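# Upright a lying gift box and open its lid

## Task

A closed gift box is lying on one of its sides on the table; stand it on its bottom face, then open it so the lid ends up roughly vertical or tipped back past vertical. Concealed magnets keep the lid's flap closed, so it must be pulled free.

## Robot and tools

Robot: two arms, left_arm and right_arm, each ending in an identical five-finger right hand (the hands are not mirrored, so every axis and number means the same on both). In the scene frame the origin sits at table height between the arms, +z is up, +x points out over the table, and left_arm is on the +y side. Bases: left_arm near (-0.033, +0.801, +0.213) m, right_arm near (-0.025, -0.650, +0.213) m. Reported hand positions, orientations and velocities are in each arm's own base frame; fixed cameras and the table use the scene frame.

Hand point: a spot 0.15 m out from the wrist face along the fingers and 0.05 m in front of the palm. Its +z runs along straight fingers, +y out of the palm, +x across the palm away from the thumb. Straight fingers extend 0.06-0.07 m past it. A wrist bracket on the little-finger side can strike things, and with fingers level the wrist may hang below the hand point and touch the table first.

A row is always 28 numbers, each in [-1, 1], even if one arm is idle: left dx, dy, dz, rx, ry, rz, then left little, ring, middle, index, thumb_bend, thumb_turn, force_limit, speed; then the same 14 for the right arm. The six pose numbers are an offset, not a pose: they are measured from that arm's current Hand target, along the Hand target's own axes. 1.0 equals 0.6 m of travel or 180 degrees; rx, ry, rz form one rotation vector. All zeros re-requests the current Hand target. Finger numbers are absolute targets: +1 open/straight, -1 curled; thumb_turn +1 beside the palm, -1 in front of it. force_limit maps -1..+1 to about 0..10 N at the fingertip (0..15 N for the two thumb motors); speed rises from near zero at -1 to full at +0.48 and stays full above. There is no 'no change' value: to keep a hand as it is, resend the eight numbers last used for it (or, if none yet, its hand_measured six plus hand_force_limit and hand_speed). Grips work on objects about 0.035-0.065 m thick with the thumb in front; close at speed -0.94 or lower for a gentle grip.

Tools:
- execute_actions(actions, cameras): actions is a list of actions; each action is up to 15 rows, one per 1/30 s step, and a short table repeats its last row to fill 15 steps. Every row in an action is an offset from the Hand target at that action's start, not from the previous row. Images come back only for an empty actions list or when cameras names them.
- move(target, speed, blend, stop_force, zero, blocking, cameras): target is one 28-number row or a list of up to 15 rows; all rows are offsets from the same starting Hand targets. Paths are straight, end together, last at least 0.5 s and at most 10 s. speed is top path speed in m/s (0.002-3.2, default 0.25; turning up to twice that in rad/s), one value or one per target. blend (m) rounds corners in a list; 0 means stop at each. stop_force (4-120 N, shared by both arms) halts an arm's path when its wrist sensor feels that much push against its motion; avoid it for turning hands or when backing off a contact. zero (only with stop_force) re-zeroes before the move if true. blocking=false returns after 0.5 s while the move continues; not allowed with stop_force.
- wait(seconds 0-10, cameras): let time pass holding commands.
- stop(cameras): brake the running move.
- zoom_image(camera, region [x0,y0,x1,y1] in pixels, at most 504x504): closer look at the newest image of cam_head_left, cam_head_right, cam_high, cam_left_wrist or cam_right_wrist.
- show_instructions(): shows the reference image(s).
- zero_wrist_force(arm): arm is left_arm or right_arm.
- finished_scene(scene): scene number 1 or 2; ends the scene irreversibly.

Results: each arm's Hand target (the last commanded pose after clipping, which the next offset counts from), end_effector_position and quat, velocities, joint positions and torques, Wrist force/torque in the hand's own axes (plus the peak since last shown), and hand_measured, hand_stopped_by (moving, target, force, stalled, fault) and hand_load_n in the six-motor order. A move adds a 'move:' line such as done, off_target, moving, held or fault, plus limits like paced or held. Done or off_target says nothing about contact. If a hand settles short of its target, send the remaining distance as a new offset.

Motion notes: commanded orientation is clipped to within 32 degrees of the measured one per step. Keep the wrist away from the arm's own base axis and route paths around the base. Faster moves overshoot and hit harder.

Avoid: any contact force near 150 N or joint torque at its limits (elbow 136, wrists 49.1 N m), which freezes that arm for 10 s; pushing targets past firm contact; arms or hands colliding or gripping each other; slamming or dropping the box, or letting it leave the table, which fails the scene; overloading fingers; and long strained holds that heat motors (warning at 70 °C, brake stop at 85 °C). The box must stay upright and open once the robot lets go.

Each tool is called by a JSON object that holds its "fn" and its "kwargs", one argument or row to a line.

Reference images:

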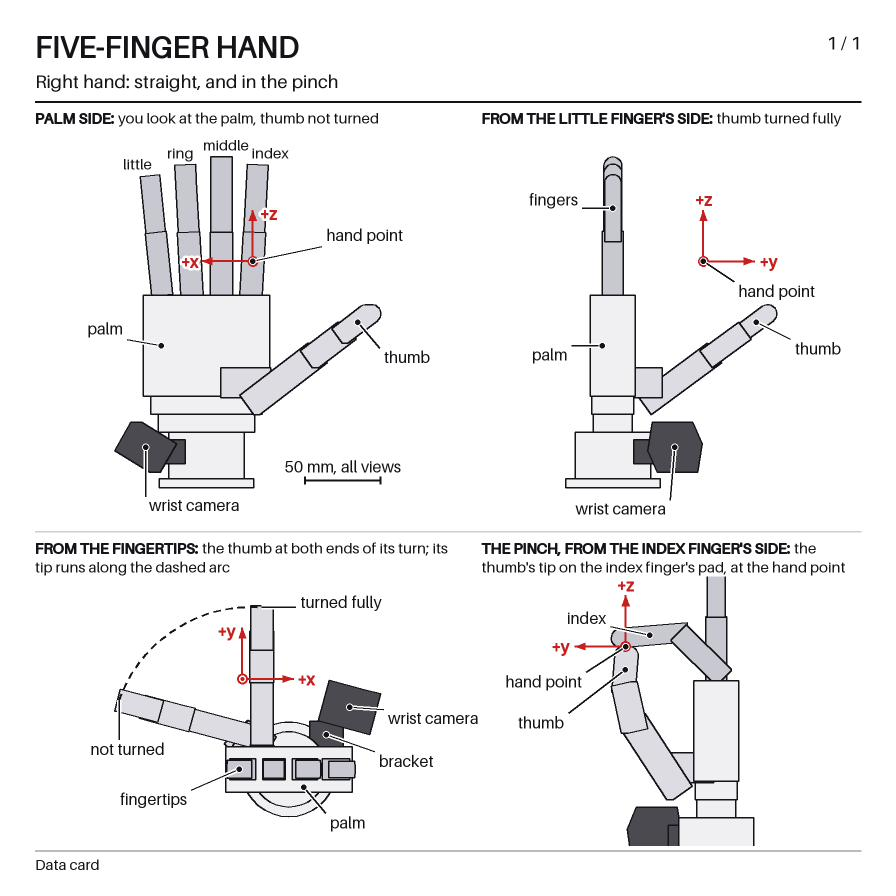

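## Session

{"fn": "execute_actions", "kwargs": {
  "actions": []
}}

{"fn": "zoom_image", "kwargs": {
  "camera": "cam_head_left",
  "region": [200, 180, 640, 390]
}}

Scene clock: 0.00 s.
left_arm: end_effector_position=(-0.0977, +0.4214, +0.6604) hand_measured=(+1.000, +1.000, +1.000, +1.000, +1.000, +1.000) hand_load_n=(+0.0, +0.0, +0.0, +0.0, +0.0, +0.0) hand_stopped_by=(target, target, target, target, target, target) hand_force_limit=0.00 hand_speed=-0.80 end_effector_quat_wxyz=(-0.036, +0.747, -0.662, +0.044) | right_arm: end_effector_position=(+0.1782, -0.4412, +0.5501) hand_measured=(+1.000, +1.000, +1.000, +1.000, +1.000, +1.000) hand_load_n=(+0.0, +0.0, +0.0, +0.0, +0.0, +0.0) hand_stopped_by=(target, target, target, target, target, target) hand_force_limit=0.00 hand_speed=-0.80 end_effector_quat_wxyz=(-0.046, +0.581, +0.812, -0.029)
Joint positions: left_arm=[1.287 -1.681 1.421 1.802 1.681 -1.976] | right_arm=[-1.649 -1.619 1.566 1.623 1.68 -1.979]
Joint velocities: within noise
Joint torques (N m): no reading
Motor temperatures (°C): left_arm=[36 37 31 38 37 31] | right_arm=[28 29 29 35 33 37]
Wrist force (N): no reading
Wrist torque (N m): no reading
Wrist force, peak (N): no reading
Hand target: left_arm -0.0977, +0.4214, +0.6604; -0.036, +0.747, -0.662, +0.044 | right_arm +0.1782, -0.4412, +0.5501; -0.046, +0.581, +0.812, -0.029

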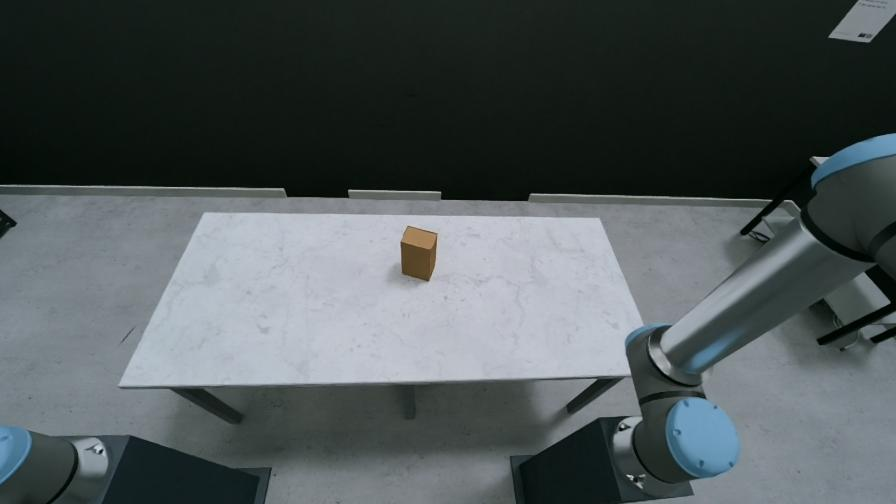

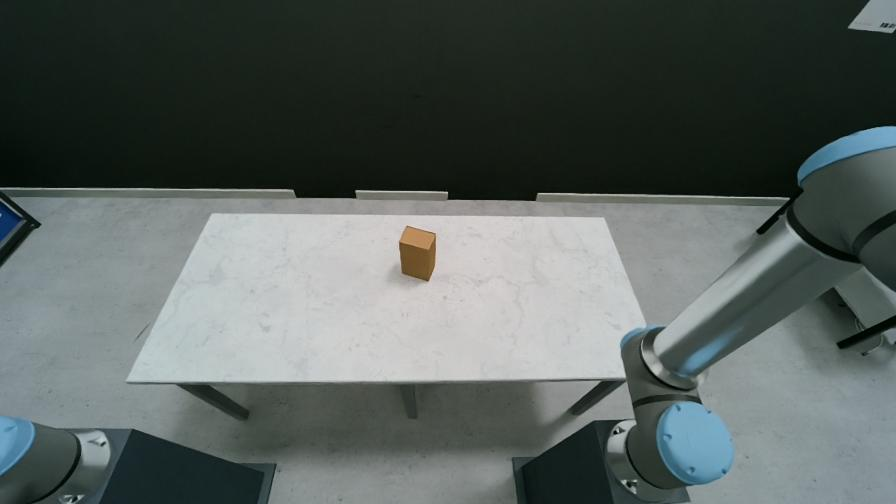

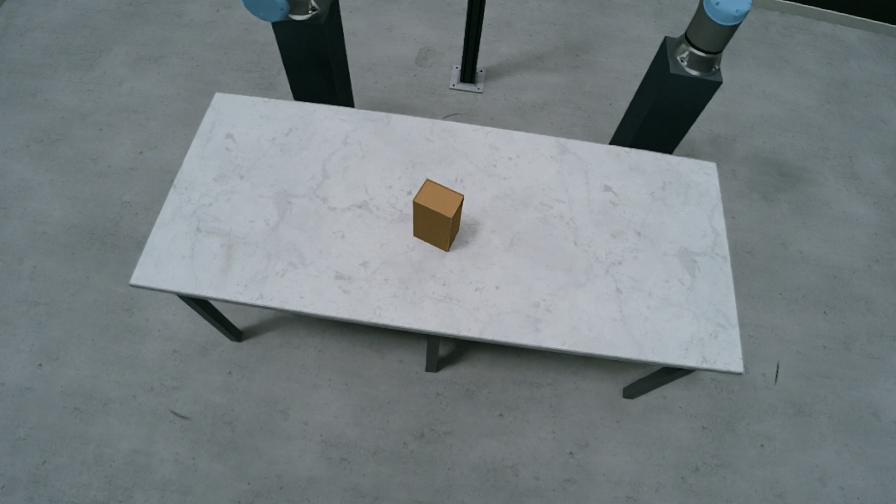

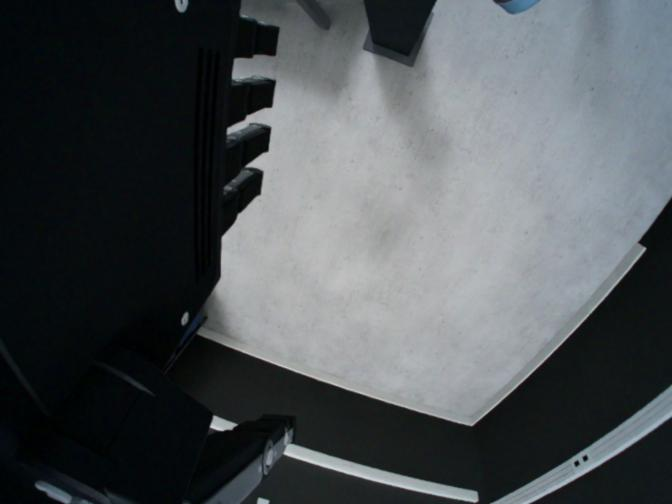

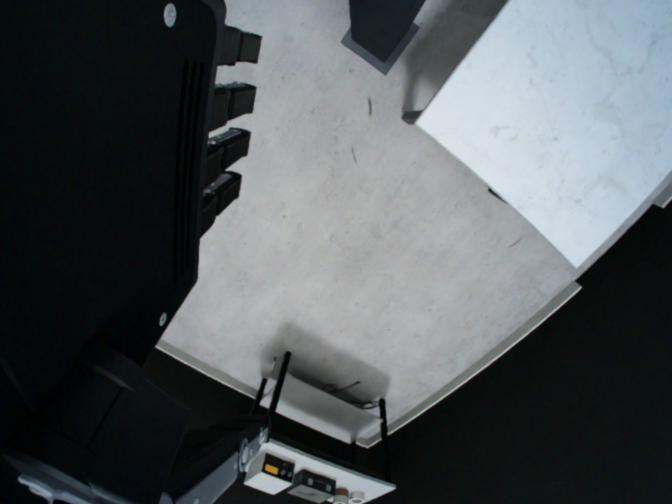

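Scaled by 1.145.

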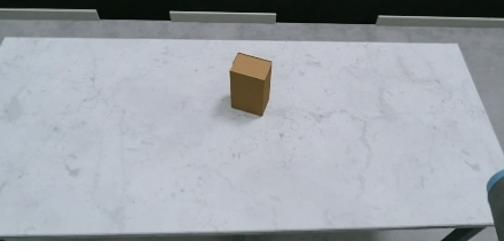

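{"fn": "zoom_image", "kwargs": {
  "camera": "cam_head_left",
  "region": [380, 210, 460, 290]
}}

{"fn": "zoom_image", "kwargs": {
  "camera": "cam_high",
  "region": [395, 170, 485, 260]
}}

{"fn": "zoom_image", "kwargs": {
  "camera": "cam_head_right",
  "region": [380, 210, 460, 290]
}}

Scaled by 6.300.

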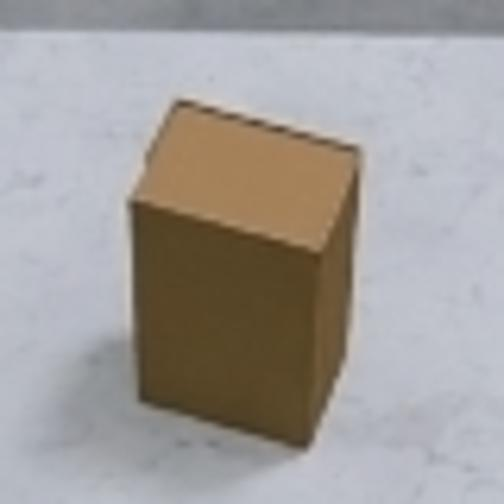

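Scaled by 5.600.

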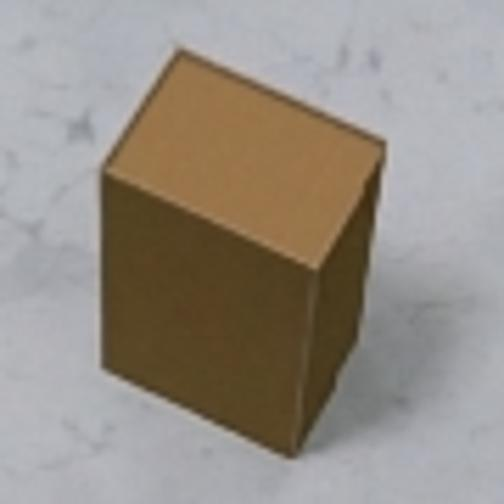

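Scaled by 6.300.

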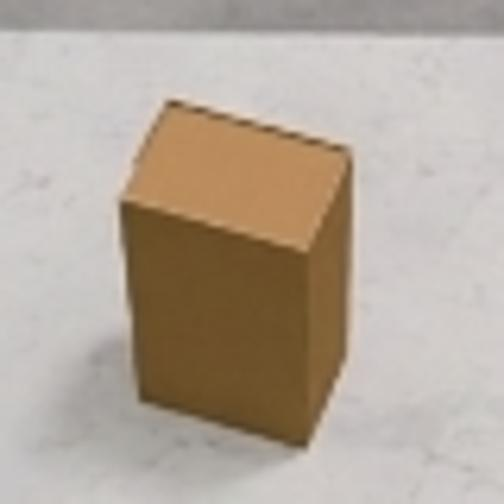

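{"fn": "move", "kwargs": {
  "target": [0.2257,-0.8743,0.2033,0,0,0,1,1,1,1,1,1,0,-0.8,0.513,0.767,0.195,0,0,0,1,1,1,1,1,1,0,-0.8],
  "speed": 0.6
}}

{"fn": "move", "kwargs": {
  "target": [0.955,-0.273,0.299,0,0,0,1,1,1,1,1,1,0,-0.8,0,0,0,0,0,0,1,1,1,1,1,1,0,-0.8],
  "speed": 0.6
}}

{"fn": "move", "kwargs": {
  "target": [0.9375,-0.022,0.497,-0.1034,0.3567,0.0911,1,1,1,1,1,1,0,-0.8,0.922,0.583,0.587,-0.3037,-0.0883,0.1825,1,1,1,1,1,1,0,-0.8],
  "speed": 0.6,
  "cameras": ["all"]
}}

{"fn": "zoom_image", "kwargs": {
  "camera": "cam_left_wrist",
  "region": [220, 100, 520, 400]
}}

{"fn": "zoom_image", "kwargs": {
  "camera": "cam_high",
  "region": [360, 100, 520, 260]
}}

{"fn": "zoom_image", "kwargs": {
  "camera": "cam_head_left",
  "region": [350, 180, 510, 320]
}}

Scene clock: 54.43 s.
left_arm: end_effector_position=(+0.4497, +0.3496, +0.6007) hand_measured=(+1.000, +1.000, +1.000, +1.000, +1.000, +1.000) hand_load_n=(+0.0, +0.0, +0.0, +0.0, +0.5, +0.0) hand_stopped_by=(target, target, target, target, target, target) hand_force_limit=0.00 hand_speed=-0.80 end_effector_quat_wxyz=(-0.036, +0.747, -0.662, +0.044) | right_arm: end_effector_position=(+0.4995, -0.0001, +0.4005) hand_measured=(+1.000, +1.000, +1.000, +1.000, +1.000, +1.000) hand_load_n=(+0.0, +0.0, +0.0, +0.0, +0.0, +0.0) hand_stopped_by=(target, target, target, target, target, target) hand_force_limit=0.00 hand_speed=-0.80 end_effector_quat_wxyz=(-0.046, +0.581, +0.812, -0.029)
Joint positions: left_arm=[0.293 -1.385 1.203 1.645 1.607 -2.971] | right_arm=[-0.37 -1.585 1.819 1.441 1.603 -0.698]
Joint torques (N m): left_arm=[-10.07 -44.56 -42.93 6.79 -3.43 -2.49] | right_arm=[5.41 -26.42 -43.93 5.85 2.86 1.4]
Wrist force (N): left_arm=[0.4 0.4 0.1] | right_arm=[-0.1 -0.5 -0.2]
Wrist torque (N m): left_arm=[0.08 -0.21 0.13] | right_arm=[-0.08 0.00 -0.29]
Wrist force, peak (N): left_arm=[1.3 -1.7 1.3] | right_arm=[1.3 2.1 0.3]
Hand target: left_arm +0.4497, +0.3496, +0.6007; -0.036, +0.747, -0.662, +0.044 | right_arm +0.4995, -0.0001, +0.4005; -0.046, +0.581, +0.812, -0.029
Off the commanded pose: left_arm 0.000 m, 0 deg | right_arm 0.000 m, 0 deg.
move: done

Scene clock: 56.30 s.
left_arm: end_effector_position=(+0.6998, -0.2002, +0.4509) hand_measured=(+1.000, +1.000, +1.000, +1.000, +1.000, +1.000) hand_load_n=(+0.0, +0.0, +0.0, +0.0, +0.0, +0.0) hand_stopped_by=(target, target, target, target, target, target) hand_force_limit=0.00 hand_speed=-0.80 end_effector_quat_wxyz=(-0.036, +0.747, -0.662, +0.044) | right_arm: end_effector_position=(+0.4995, -0.0001, +0.4005) hand_measured=(+1.000, +1.000, +1.000, +1.000, +1.000, +1.000) hand_load_n=(+0.0, +0.0, +0.0, +0.0, +0.0, +0.0) hand_stopped_by=(target, target, target, target, target, target) hand_force_limit=0.00 hand_speed=-0.80 end_effector_quat_wxyz=(-0.046, +0.581, +0.812, -0.029)
Joint positions: left_arm=[-0.524 -1.072 1.042 1.5 1.517 -3.784] | right_arm=[-0.37 -1.585 1.819 1.441 1.603 -0.698]
Joint torques (N m): left_arm=[-10.36 -69.5 -42.16 7.06 -3.55 -2.58] | right_arm=[5.39 -23.07 -44.21 5.71 2.54 1.31]
Wrist force (N): left_arm=[0.4 -0.2 -0.5] | right_arm=[-0.1 -0.4 -0.3]
Wrist torque (N m): left_arm=[-0.10 -0.17 0.10] | right_arm=[-0.05 0.01 -0.29]
Wrist force, peak (N): left_arm=[3.0 -0.8 0.2] | right_arm=[0.1 -0.3 -0.9]
Hand target: left_arm +0.6999, -0.2002, +0.4509; -0.036, +0.747, -0.662, +0.044 | right_arm +0.4995, -0.0001, +0.4005; -0.046, +0.581, +0.812, -0.029
Off the commanded pose: left_arm 0.000 m, 0 deg | right_arm 0.000 m, 0 deg.
move: done

Scene clock: 58.77 s.
left_arm: end_effector_position=(+0.8136, -0.7581, +0.1659) hand_measured=(+1.000, +1.000, +1.000, +1.000, +1.000, +1.000) hand_load_n=(+0.0, +0.0, +0.0, +0.0, +0.0, +0.0) hand_stopped_by=(target, target, target, target, target, target) hand_force_limit=0.00 hand_speed=-0.80 end_effector_quat_wxyz=(-0.427, -0.510, +0.673, -0.324) | right_arm: end_effector_position=(+0.6126, +0.6392, +0.0385) hand_measured=(+1.000, +1.000, +1.000, +1.000, +1.000, +1.000) hand_load_n=(+0.0, +0.0, +0.0, +0.0, +0.0, +0.0) hand_stopped_by=(target, target, target, target, target, target) hand_force_limit=0.00 hand_speed=-0.80 end_effector_quat_wxyz=(+0.338, +0.725, +0.544, +0.254)
Joint positions: left_arm=[-0.697 -0.264 0.184 0.931 2.541 -3.957] | right_arm=[0.876 -0.688 1.356 0.458 2.348 0.975]
Joint torques (N m): left_arm=[-10.56 -111.94 -44.42 6.03 4.69 3.89] | right_arm=[7.25 -82.21 -37.1 4.67 3.64 1.82]
Wrist force (N): left_arm=[-0.3 0.7 -0.6] | right_arm=[0.3 1.9 1.3]
Wrist torque (N m): left_arm=[0.18 -0.19 -0.04] | right_arm=[-0.13 -0.31 0.21]
Wrist force, peak (N): left_arm=[-1.1 0.1 -1.5] | right_arm=[2.2 0.3 2.6]
Hand target: left_arm +0.8138, -0.7582, +0.1659; -0.427, -0.510, +0.673, -0.324 | right_arm +0.6126, +0.6392, +0.0385; +0.338, +0.725, +0.544, +0.254
Off the commanded pose: left_arm 0.000 m, 0 deg | right_arm 0.000 m, 0 deg.
move: done

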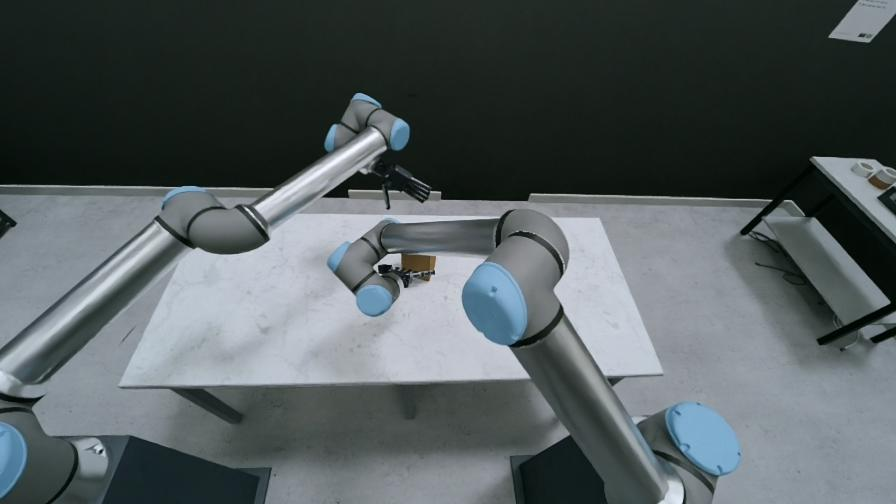

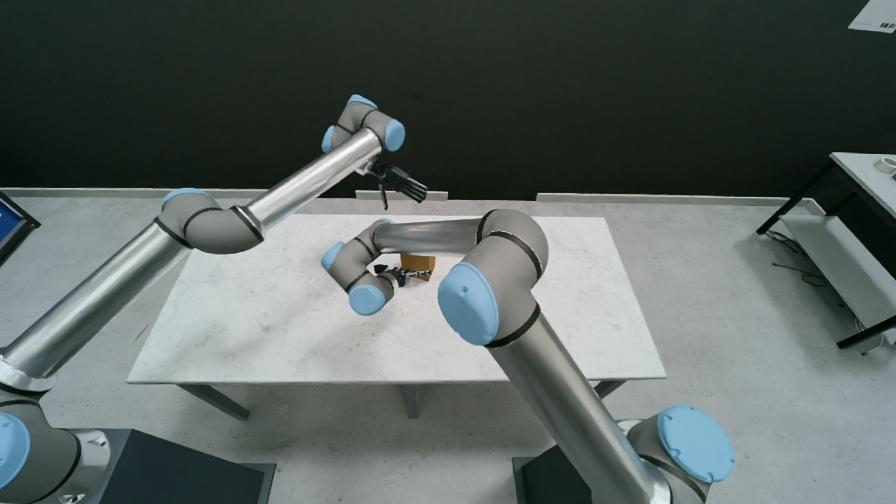

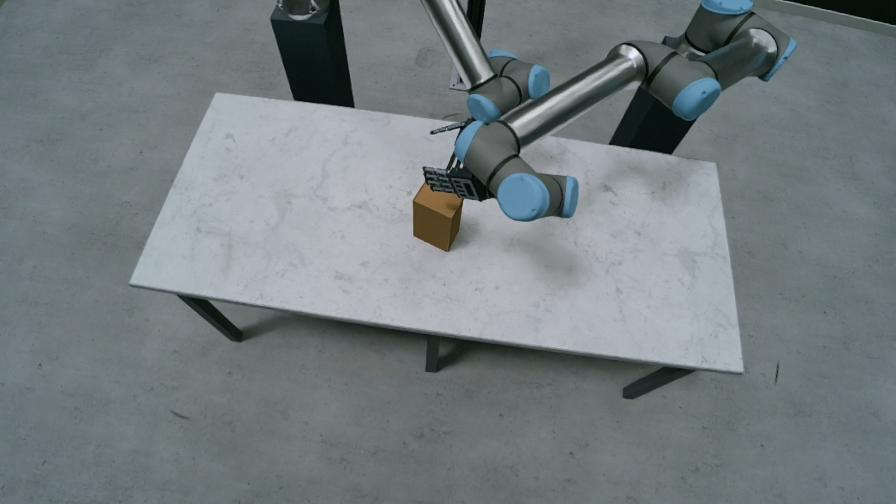

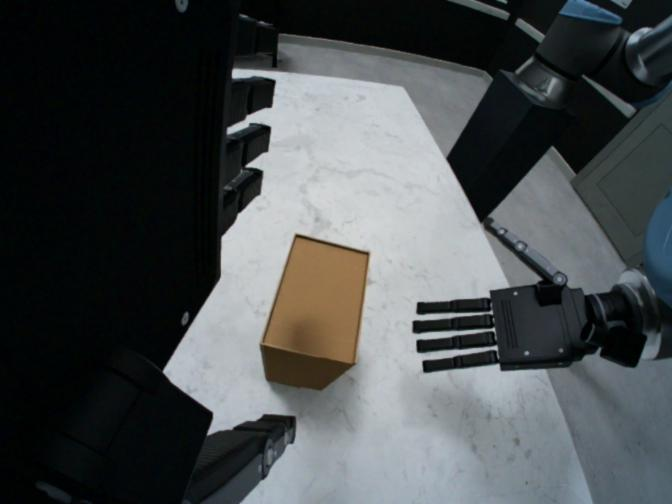

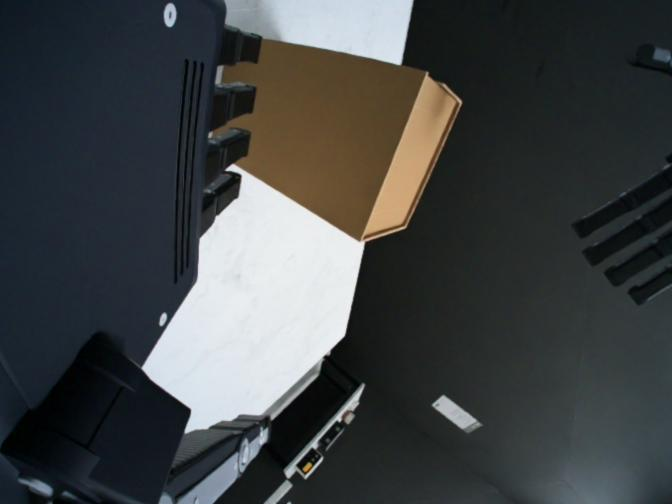

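Scaled by 1.680 from the camera's 672x504 image, which has a finer 960x720 frame.

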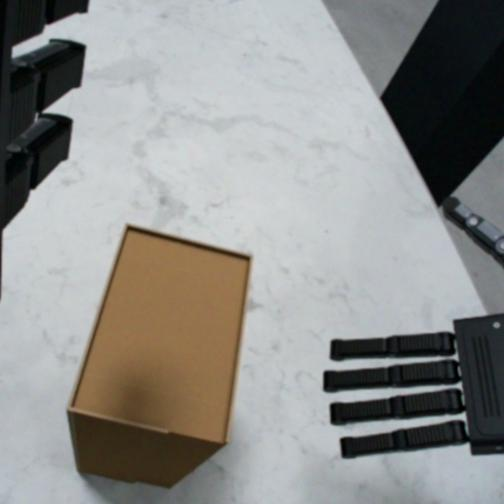

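Scaled by 3.150.

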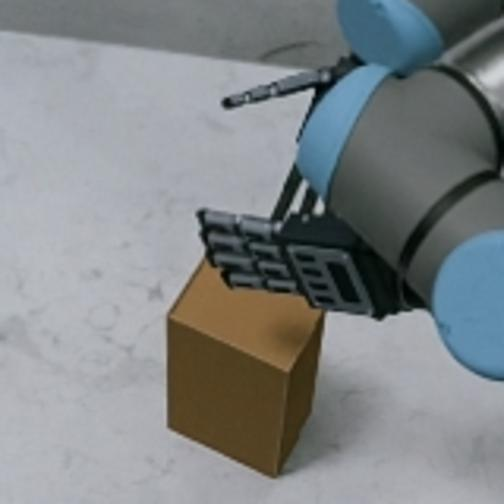

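Scaled by 3.150.

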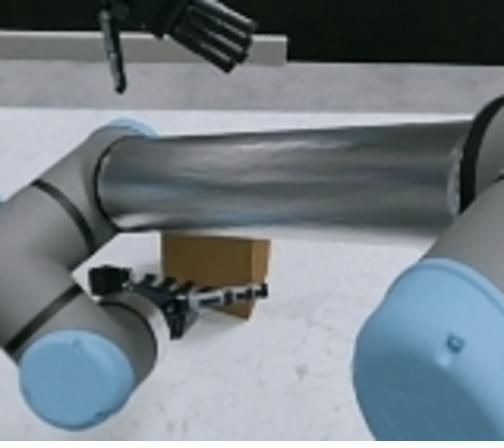

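{"fn": "move", "kwargs": {
  "target": [
    [-0.302,0,0.141,0,0,0,1,1,1,1,1,1,0,-0.8,0,0,0,0,0,0,1,1,1,1,1,1,0,-0.8],
    [-0.302,0.05,0.141,0,0,0,1,1,1,1,1,1,0,-0.8,0,0.032,0.0383,0,0,0,1,1,1,1,1,1,0,-0.8]
  ],
  "speed": [0.2,0.06],
  "cameras": ["all"]
}}

{"fn": "zoom_image", "kwargs": {
  "camera": "cam_left_wrist",
  "region": [180, 0, 580, 400]
}}

{"fn": "zoom_image", "kwargs": {
  "camera": "cam_high",
  "region": [360, 100, 520, 260]
}}

Scene clock: 70.53 s.
left_arm: end_effector_position=(+0.7852, -0.7497, -0.0341) hand_measured=(+1.000, +1.000, +1.000, +1.000, +1.000, +1.000) hand_load_n=(+0.0, +0.0, +0.0, +0.0, +0.0, +0.0) hand_stopped_by=(target, target, target, target, target, target) hand_force_limit=0.00 hand_speed=-0.80 end_effector_quat_wxyz=(-0.427, -0.510, +0.673, -0.324) | right_arm: end_effector_position=(+0.6413, +0.6308, +0.0384) hand_measured=(+1.000, +1.000, +1.000, +1.000, +1.000, +1.000) hand_load_n=(+0.0, +0.0, +0.0, +0.0, +0.0, +0.0) hand_stopped_by=(target, target, target, target, target, target) hand_force_limit=0.00 hand_speed=-0.80 end_effector_quat_wxyz=(+0.338, +0.725, +0.544, +0.254)
Joint positions: left_arm=[-0.708 -0.295 0.599 0.536 2.534 -3.97] | right_arm=[0.842 -0.684 1.341 0.44 2.333 0.933]
Joint torques (N m): left_arm=[-9.05 -139.79 -29.91 -0.98 -2.01 -2.74] | right_arm=[-12.29 -85.56 -36.47 0.77 -0.34 -2.32]
Wrist force (N): left_arm=[-0.4 -0.8 -0.7] | right_arm=[0.0 2.1 1.1]
Wrist torque (N m): left_arm=[0.14 -0.07 0.10] | right_arm=[-0.09 -0.25 0.51]
Wrist force, peak (N): left_arm=[1.1 -1.6 -2.7] | right_arm=[0.2 2.3 1.7]
Hand target: left_arm +0.7851, -0.7497, -0.0341; -0.427, -0.510, +0.673, -0.324 | right_arm +0.6414, +0.6308, +0.0384; +0.338, +0.725, +0.544, +0.254
Off the commanded pose: left_arm 0.000 m, 0 deg | right_arm 0.000 m, 0 deg.
move: done

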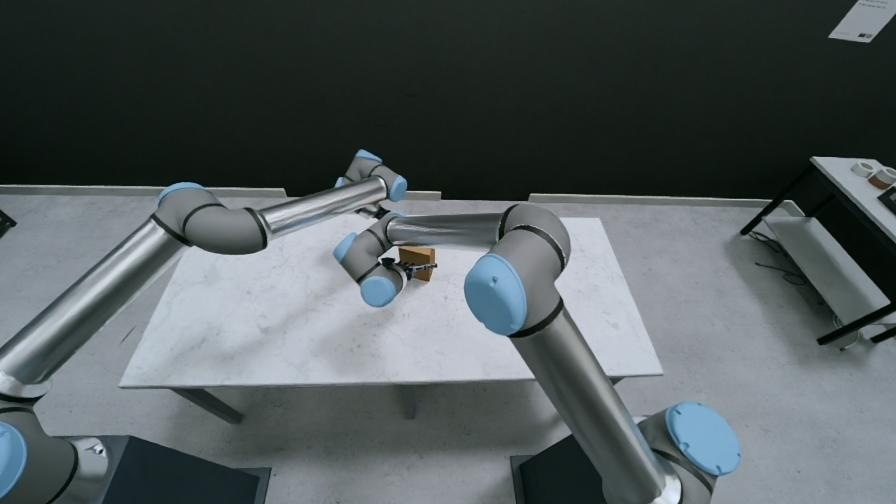

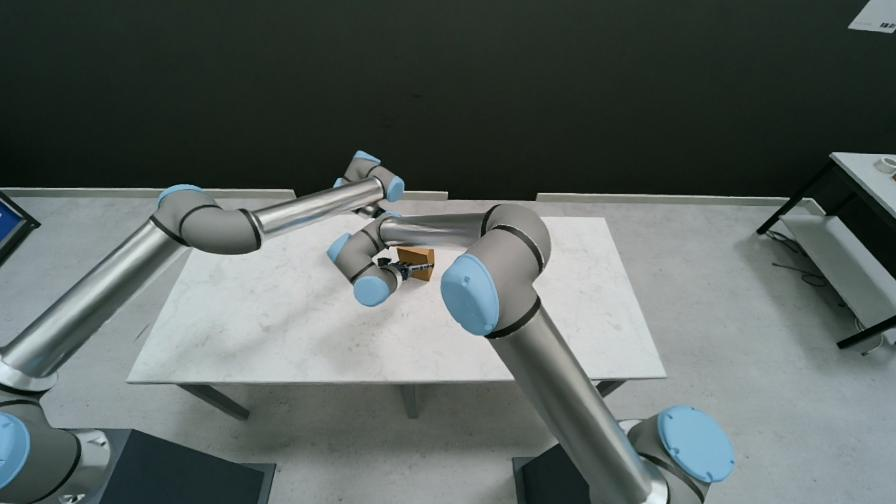

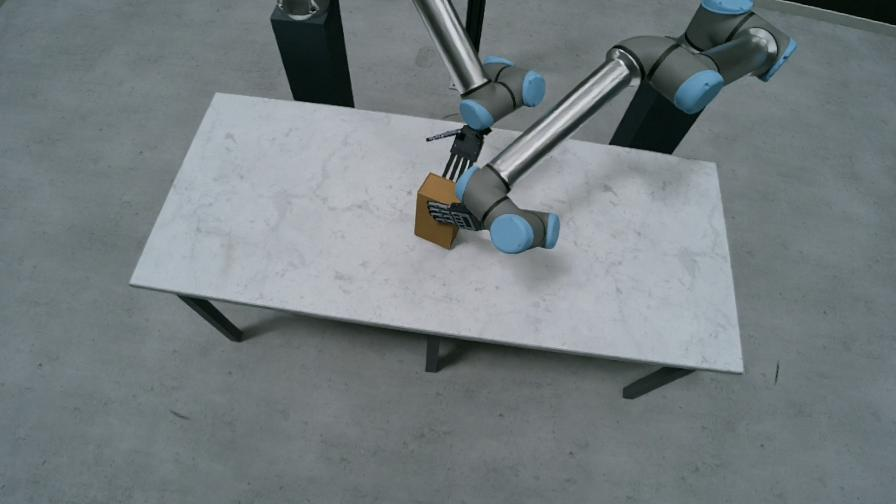

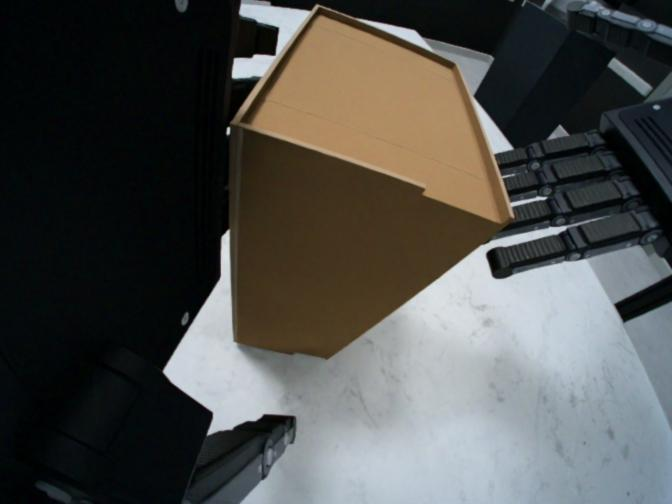

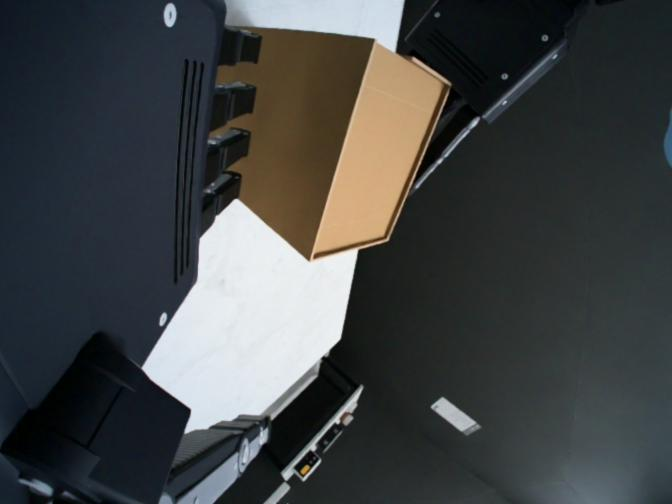

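Scaled by 1.260 from the camera's 672x504 image, which has a finer 960x720 frame.

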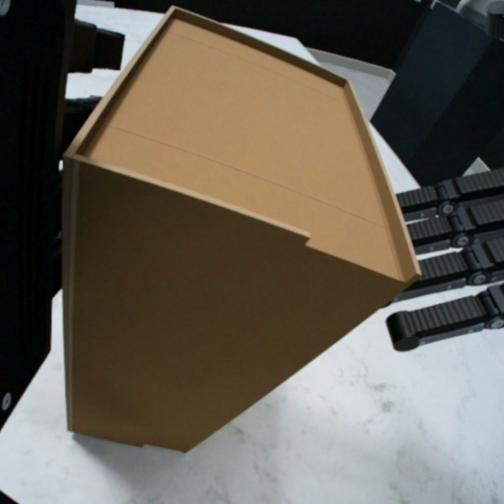

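Scaled by 3.150.

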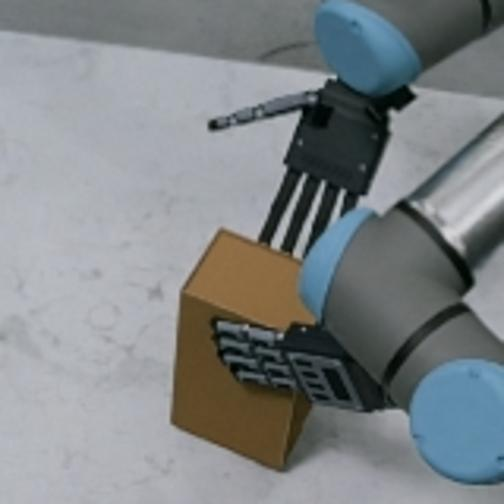

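{"fn": "move", "kwargs": {
  "target": [-0.018,0.075,0.0085,0,0,0,1,1,1,1,1,1,0,-0.8,-0.025,-0.0595,-0.037,0,0,0,1,1,1,1,1,1,0,-0.8],
  "speed": 0.06,
  "cameras": ["cam_high","cam_left_wrist","cam_right_wrist"]
}}

{"fn": "zoom_image", "kwargs": {
  "camera": "cam_high",
  "region": [360, 100, 520, 260]
}}

Scene clock: 81.10 s.
left_arm: end_effector_position=(+0.7419, -0.7376, -0.0460) hand_measured=(+1.000, +1.000, +1.000, +1.000, +1.000, +1.000) hand_load_n=(+0.0, +0.0, +0.0, +0.5, +0.5, +0.0) hand_stopped_by=(target, target, target, target, target, target) hand_force_limit=0.00 hand_speed=-0.80 end_effector_quat_wxyz=(-0.427, -0.510, +0.673, -0.324) | right_arm: end_effector_position=(+0.5988, +0.6276, +0.0254) hand_measured=(+1.000, +1.000, +1.000, +1.000, +1.000, +1.000) hand_load_n=(+0.0, +0.0, +0.0, +0.0, -0.5, +0.0) hand_stopped_by=(target, target, target, target, target, target) hand_force_limit=0.00 hand_speed=-0.80 end_effector_quat_wxyz=(+0.338, +0.725, +0.544, +0.254)
Joint positions: left_arm=[-0.727 -0.392 0.821 0.391 2.522 -3.994] | right_arm=[0.88 -0.695 1.401 0.423 2.35 0.98]
Joint torques (N m): left_arm=[-11.3 -130.9 -24.94 -0.58 -2.2 -2.58] | right_arm=[7.32 -105.63 -21.26 0.84 4.18 1.63]
Wrist force (N): left_arm=[2.4 -2.9 -2.5] | right_arm=[-0.2 0.3 1.0]
Wrist torque (N m): left_arm=[0.42 0.16 0.34] | right_arm=[0.02 -0.24 0.14]
Wrist force, peak (N): left_arm=[2.4 -2.9 -2.5] | right_arm=[-0.2 2.5 1.6]
Hand target: left_arm +0.7418, -0.7376, -0.0461; -0.427, -0.510, +0.673, -0.324 | right_arm +0.5988, +0.6276, +0.0254; +0.338, +0.725, +0.544, +0.254
Off the commanded pose: left_arm 0.000 m, 0 deg | right_arm 0.000 m, 0 deg.
move: done
Images, in order (width x height): cam_high 896x504, cam_left_wrist 672x504, cam_right_wrist 672x504.

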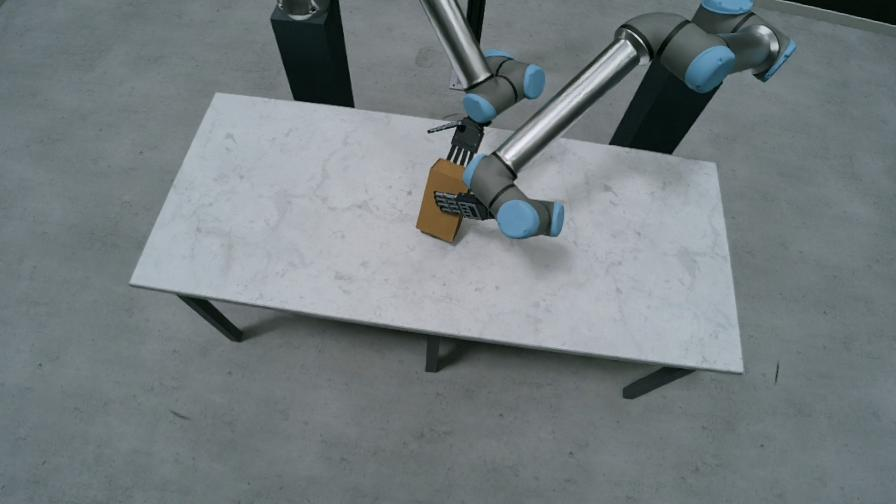

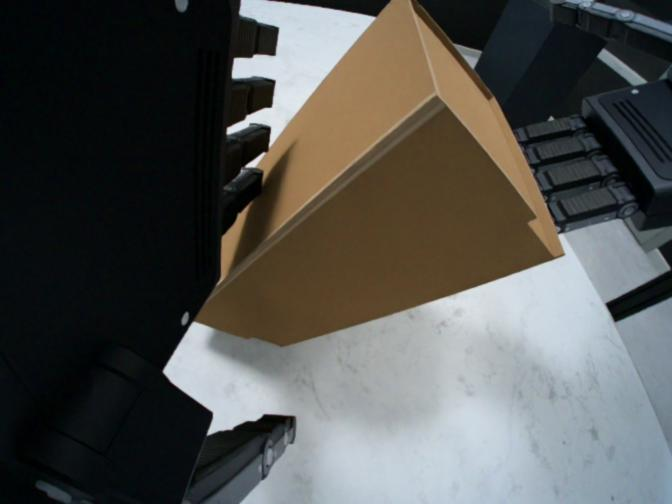

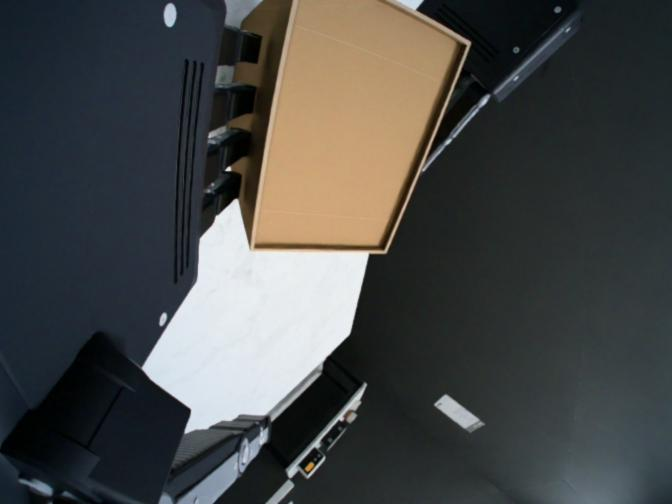

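Scaled by 3.150.

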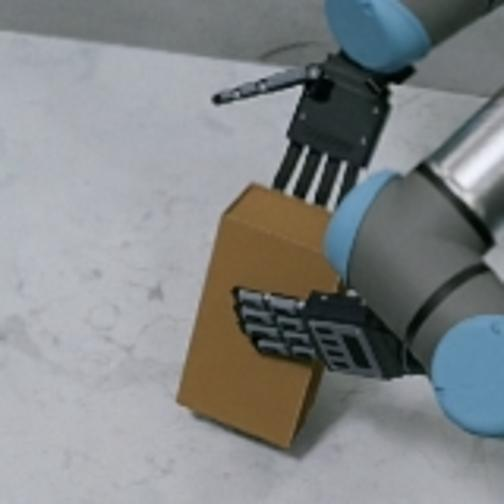

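{"fn": "move", "kwargs": {
  "target": [
    [0,-0.02,0,0,0,0,1,1,1,1,1,1,0,-0.8,0,0,0,0,0,0,1,1,1,1,1,1,0,-0.8],
    [0,-0.05,0,0,0,0,1,1,1,1,1,1,0,-0.8,0,-0.0875,-0.0135,0,0,0,1,1,1,1,1,1,0,-0.8],
    [0,-0.08,0,0,0,0,1,1,1,1,1,1,0,-0.8,0,-0.156,-0.004,0,0,0,1,1,1,1,1,1,0,-0.8],
    [0,-0.12,0,0,0,0,1,1,1,1,1,1,0,-0.8,0,-0.227,0.0275,0,0,0,1,1,1,1,1,1,0,-0.8]
  ],
  "speed": 0.07,
  "blend": [0.005,0.02,0.02,0],
  "cameras": ["cam_high","cam_left_wrist","cam_head_left"]
}}

{"fn": "zoom_image", "kwargs": {
  "camera": "cam_high",
  "region": [360, 100, 520, 260]
}}

Scene clock: 96.13 s.
left_arm: end_effector_position=(+0.8111, -0.7570, -0.0460) hand_measured=(+1.000, +1.000, +1.000, +1.000, +1.000, +1.000) hand_load_n=(+0.0, +0.0, +0.0, +0.0, +0.0, +0.0) hand_stopped_by=(target, target, target, target, target, target) hand_force_limit=0.00 hand_speed=-0.80 end_effector_quat_wxyz=(-0.427, -0.510, +0.673, -0.324) | right_arm: end_effector_position=(+0.5268, +0.6486, -0.0895) hand_measured=(+1.000, +1.000, +1.000, +1.000, +1.000, +1.000) hand_load_n=(+0.0, +0.0, +0.0, +0.0, +0.0, +0.0) hand_stopped_by=(target, target, target, target, target, target) hand_force_limit=0.00 hand_speed=-0.80 end_effector_quat_wxyz=(+0.338, +0.725, +0.544, +0.254)
Joint positions: left_arm=[-0.698 -0.195 0.415 0.631 2.541 -3.956] | right_arm=[0.968 -0.56 1.406 0.367 2.384 1.097]
Joint torques (N m): left_arm=[17.56 -116.32 -43.47 5.75 4.88 3.86] | right_arm=[5.24 -83.52 -31.76 0.9 4.04 1.49]
Wrist force (N): left_arm=[-0.5 -0.2 -0.1] | right_arm=[-0.3 1.1 1.5]
Wrist torque (N m): left_arm=[0.04 -0.14 -0.09] | right_arm=[-0.12 -0.20 0.11]
Wrist force, peak (N): left_arm=[2.7 -3.3 -2.6] | right_arm=[0.5 2.2 1.4]
Hand target: left_arm +0.8111, -0.7570, -0.0460; -0.427, -0.510, +0.673, -0.324 | right_arm +0.5268, +0.6486, -0.0895; +0.338, +0.725, +0.544, +0.254
Off the commanded pose: left_arm 0.000 m, 0 deg | right_arm 0.000 m, 0 deg.
move: done
Images, in order (width x height): cam_head_left 896x504, cam_high 896x504, cam_left_wrist 672x504.

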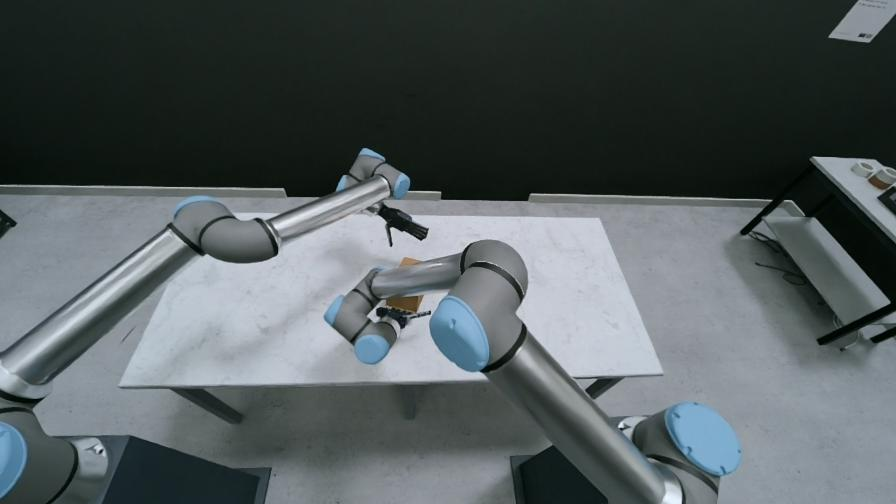

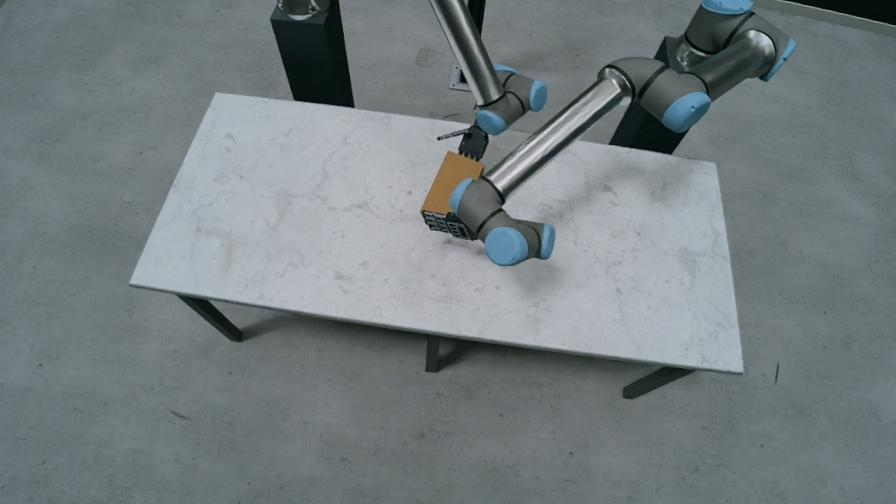

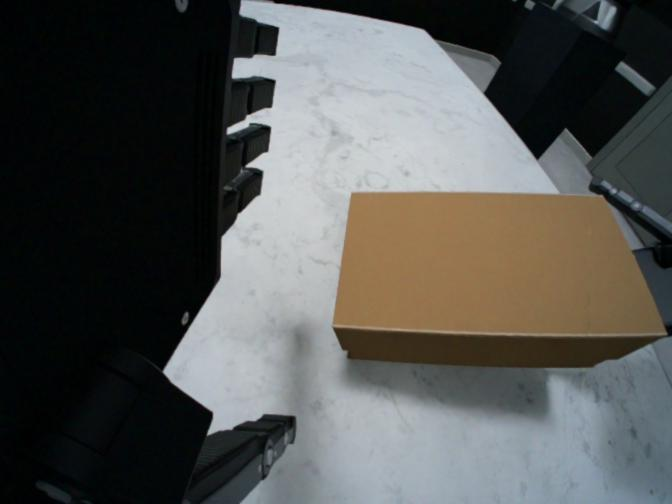

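Scaled by 3.150.

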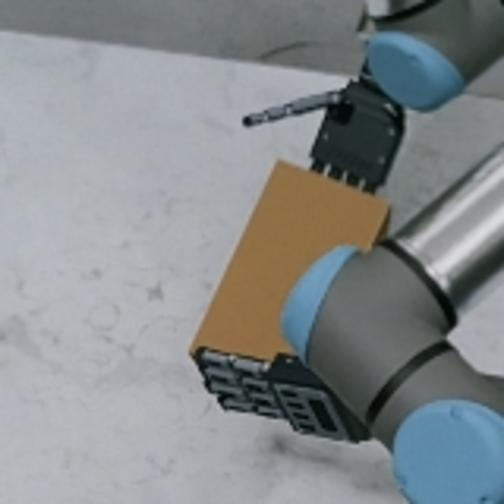

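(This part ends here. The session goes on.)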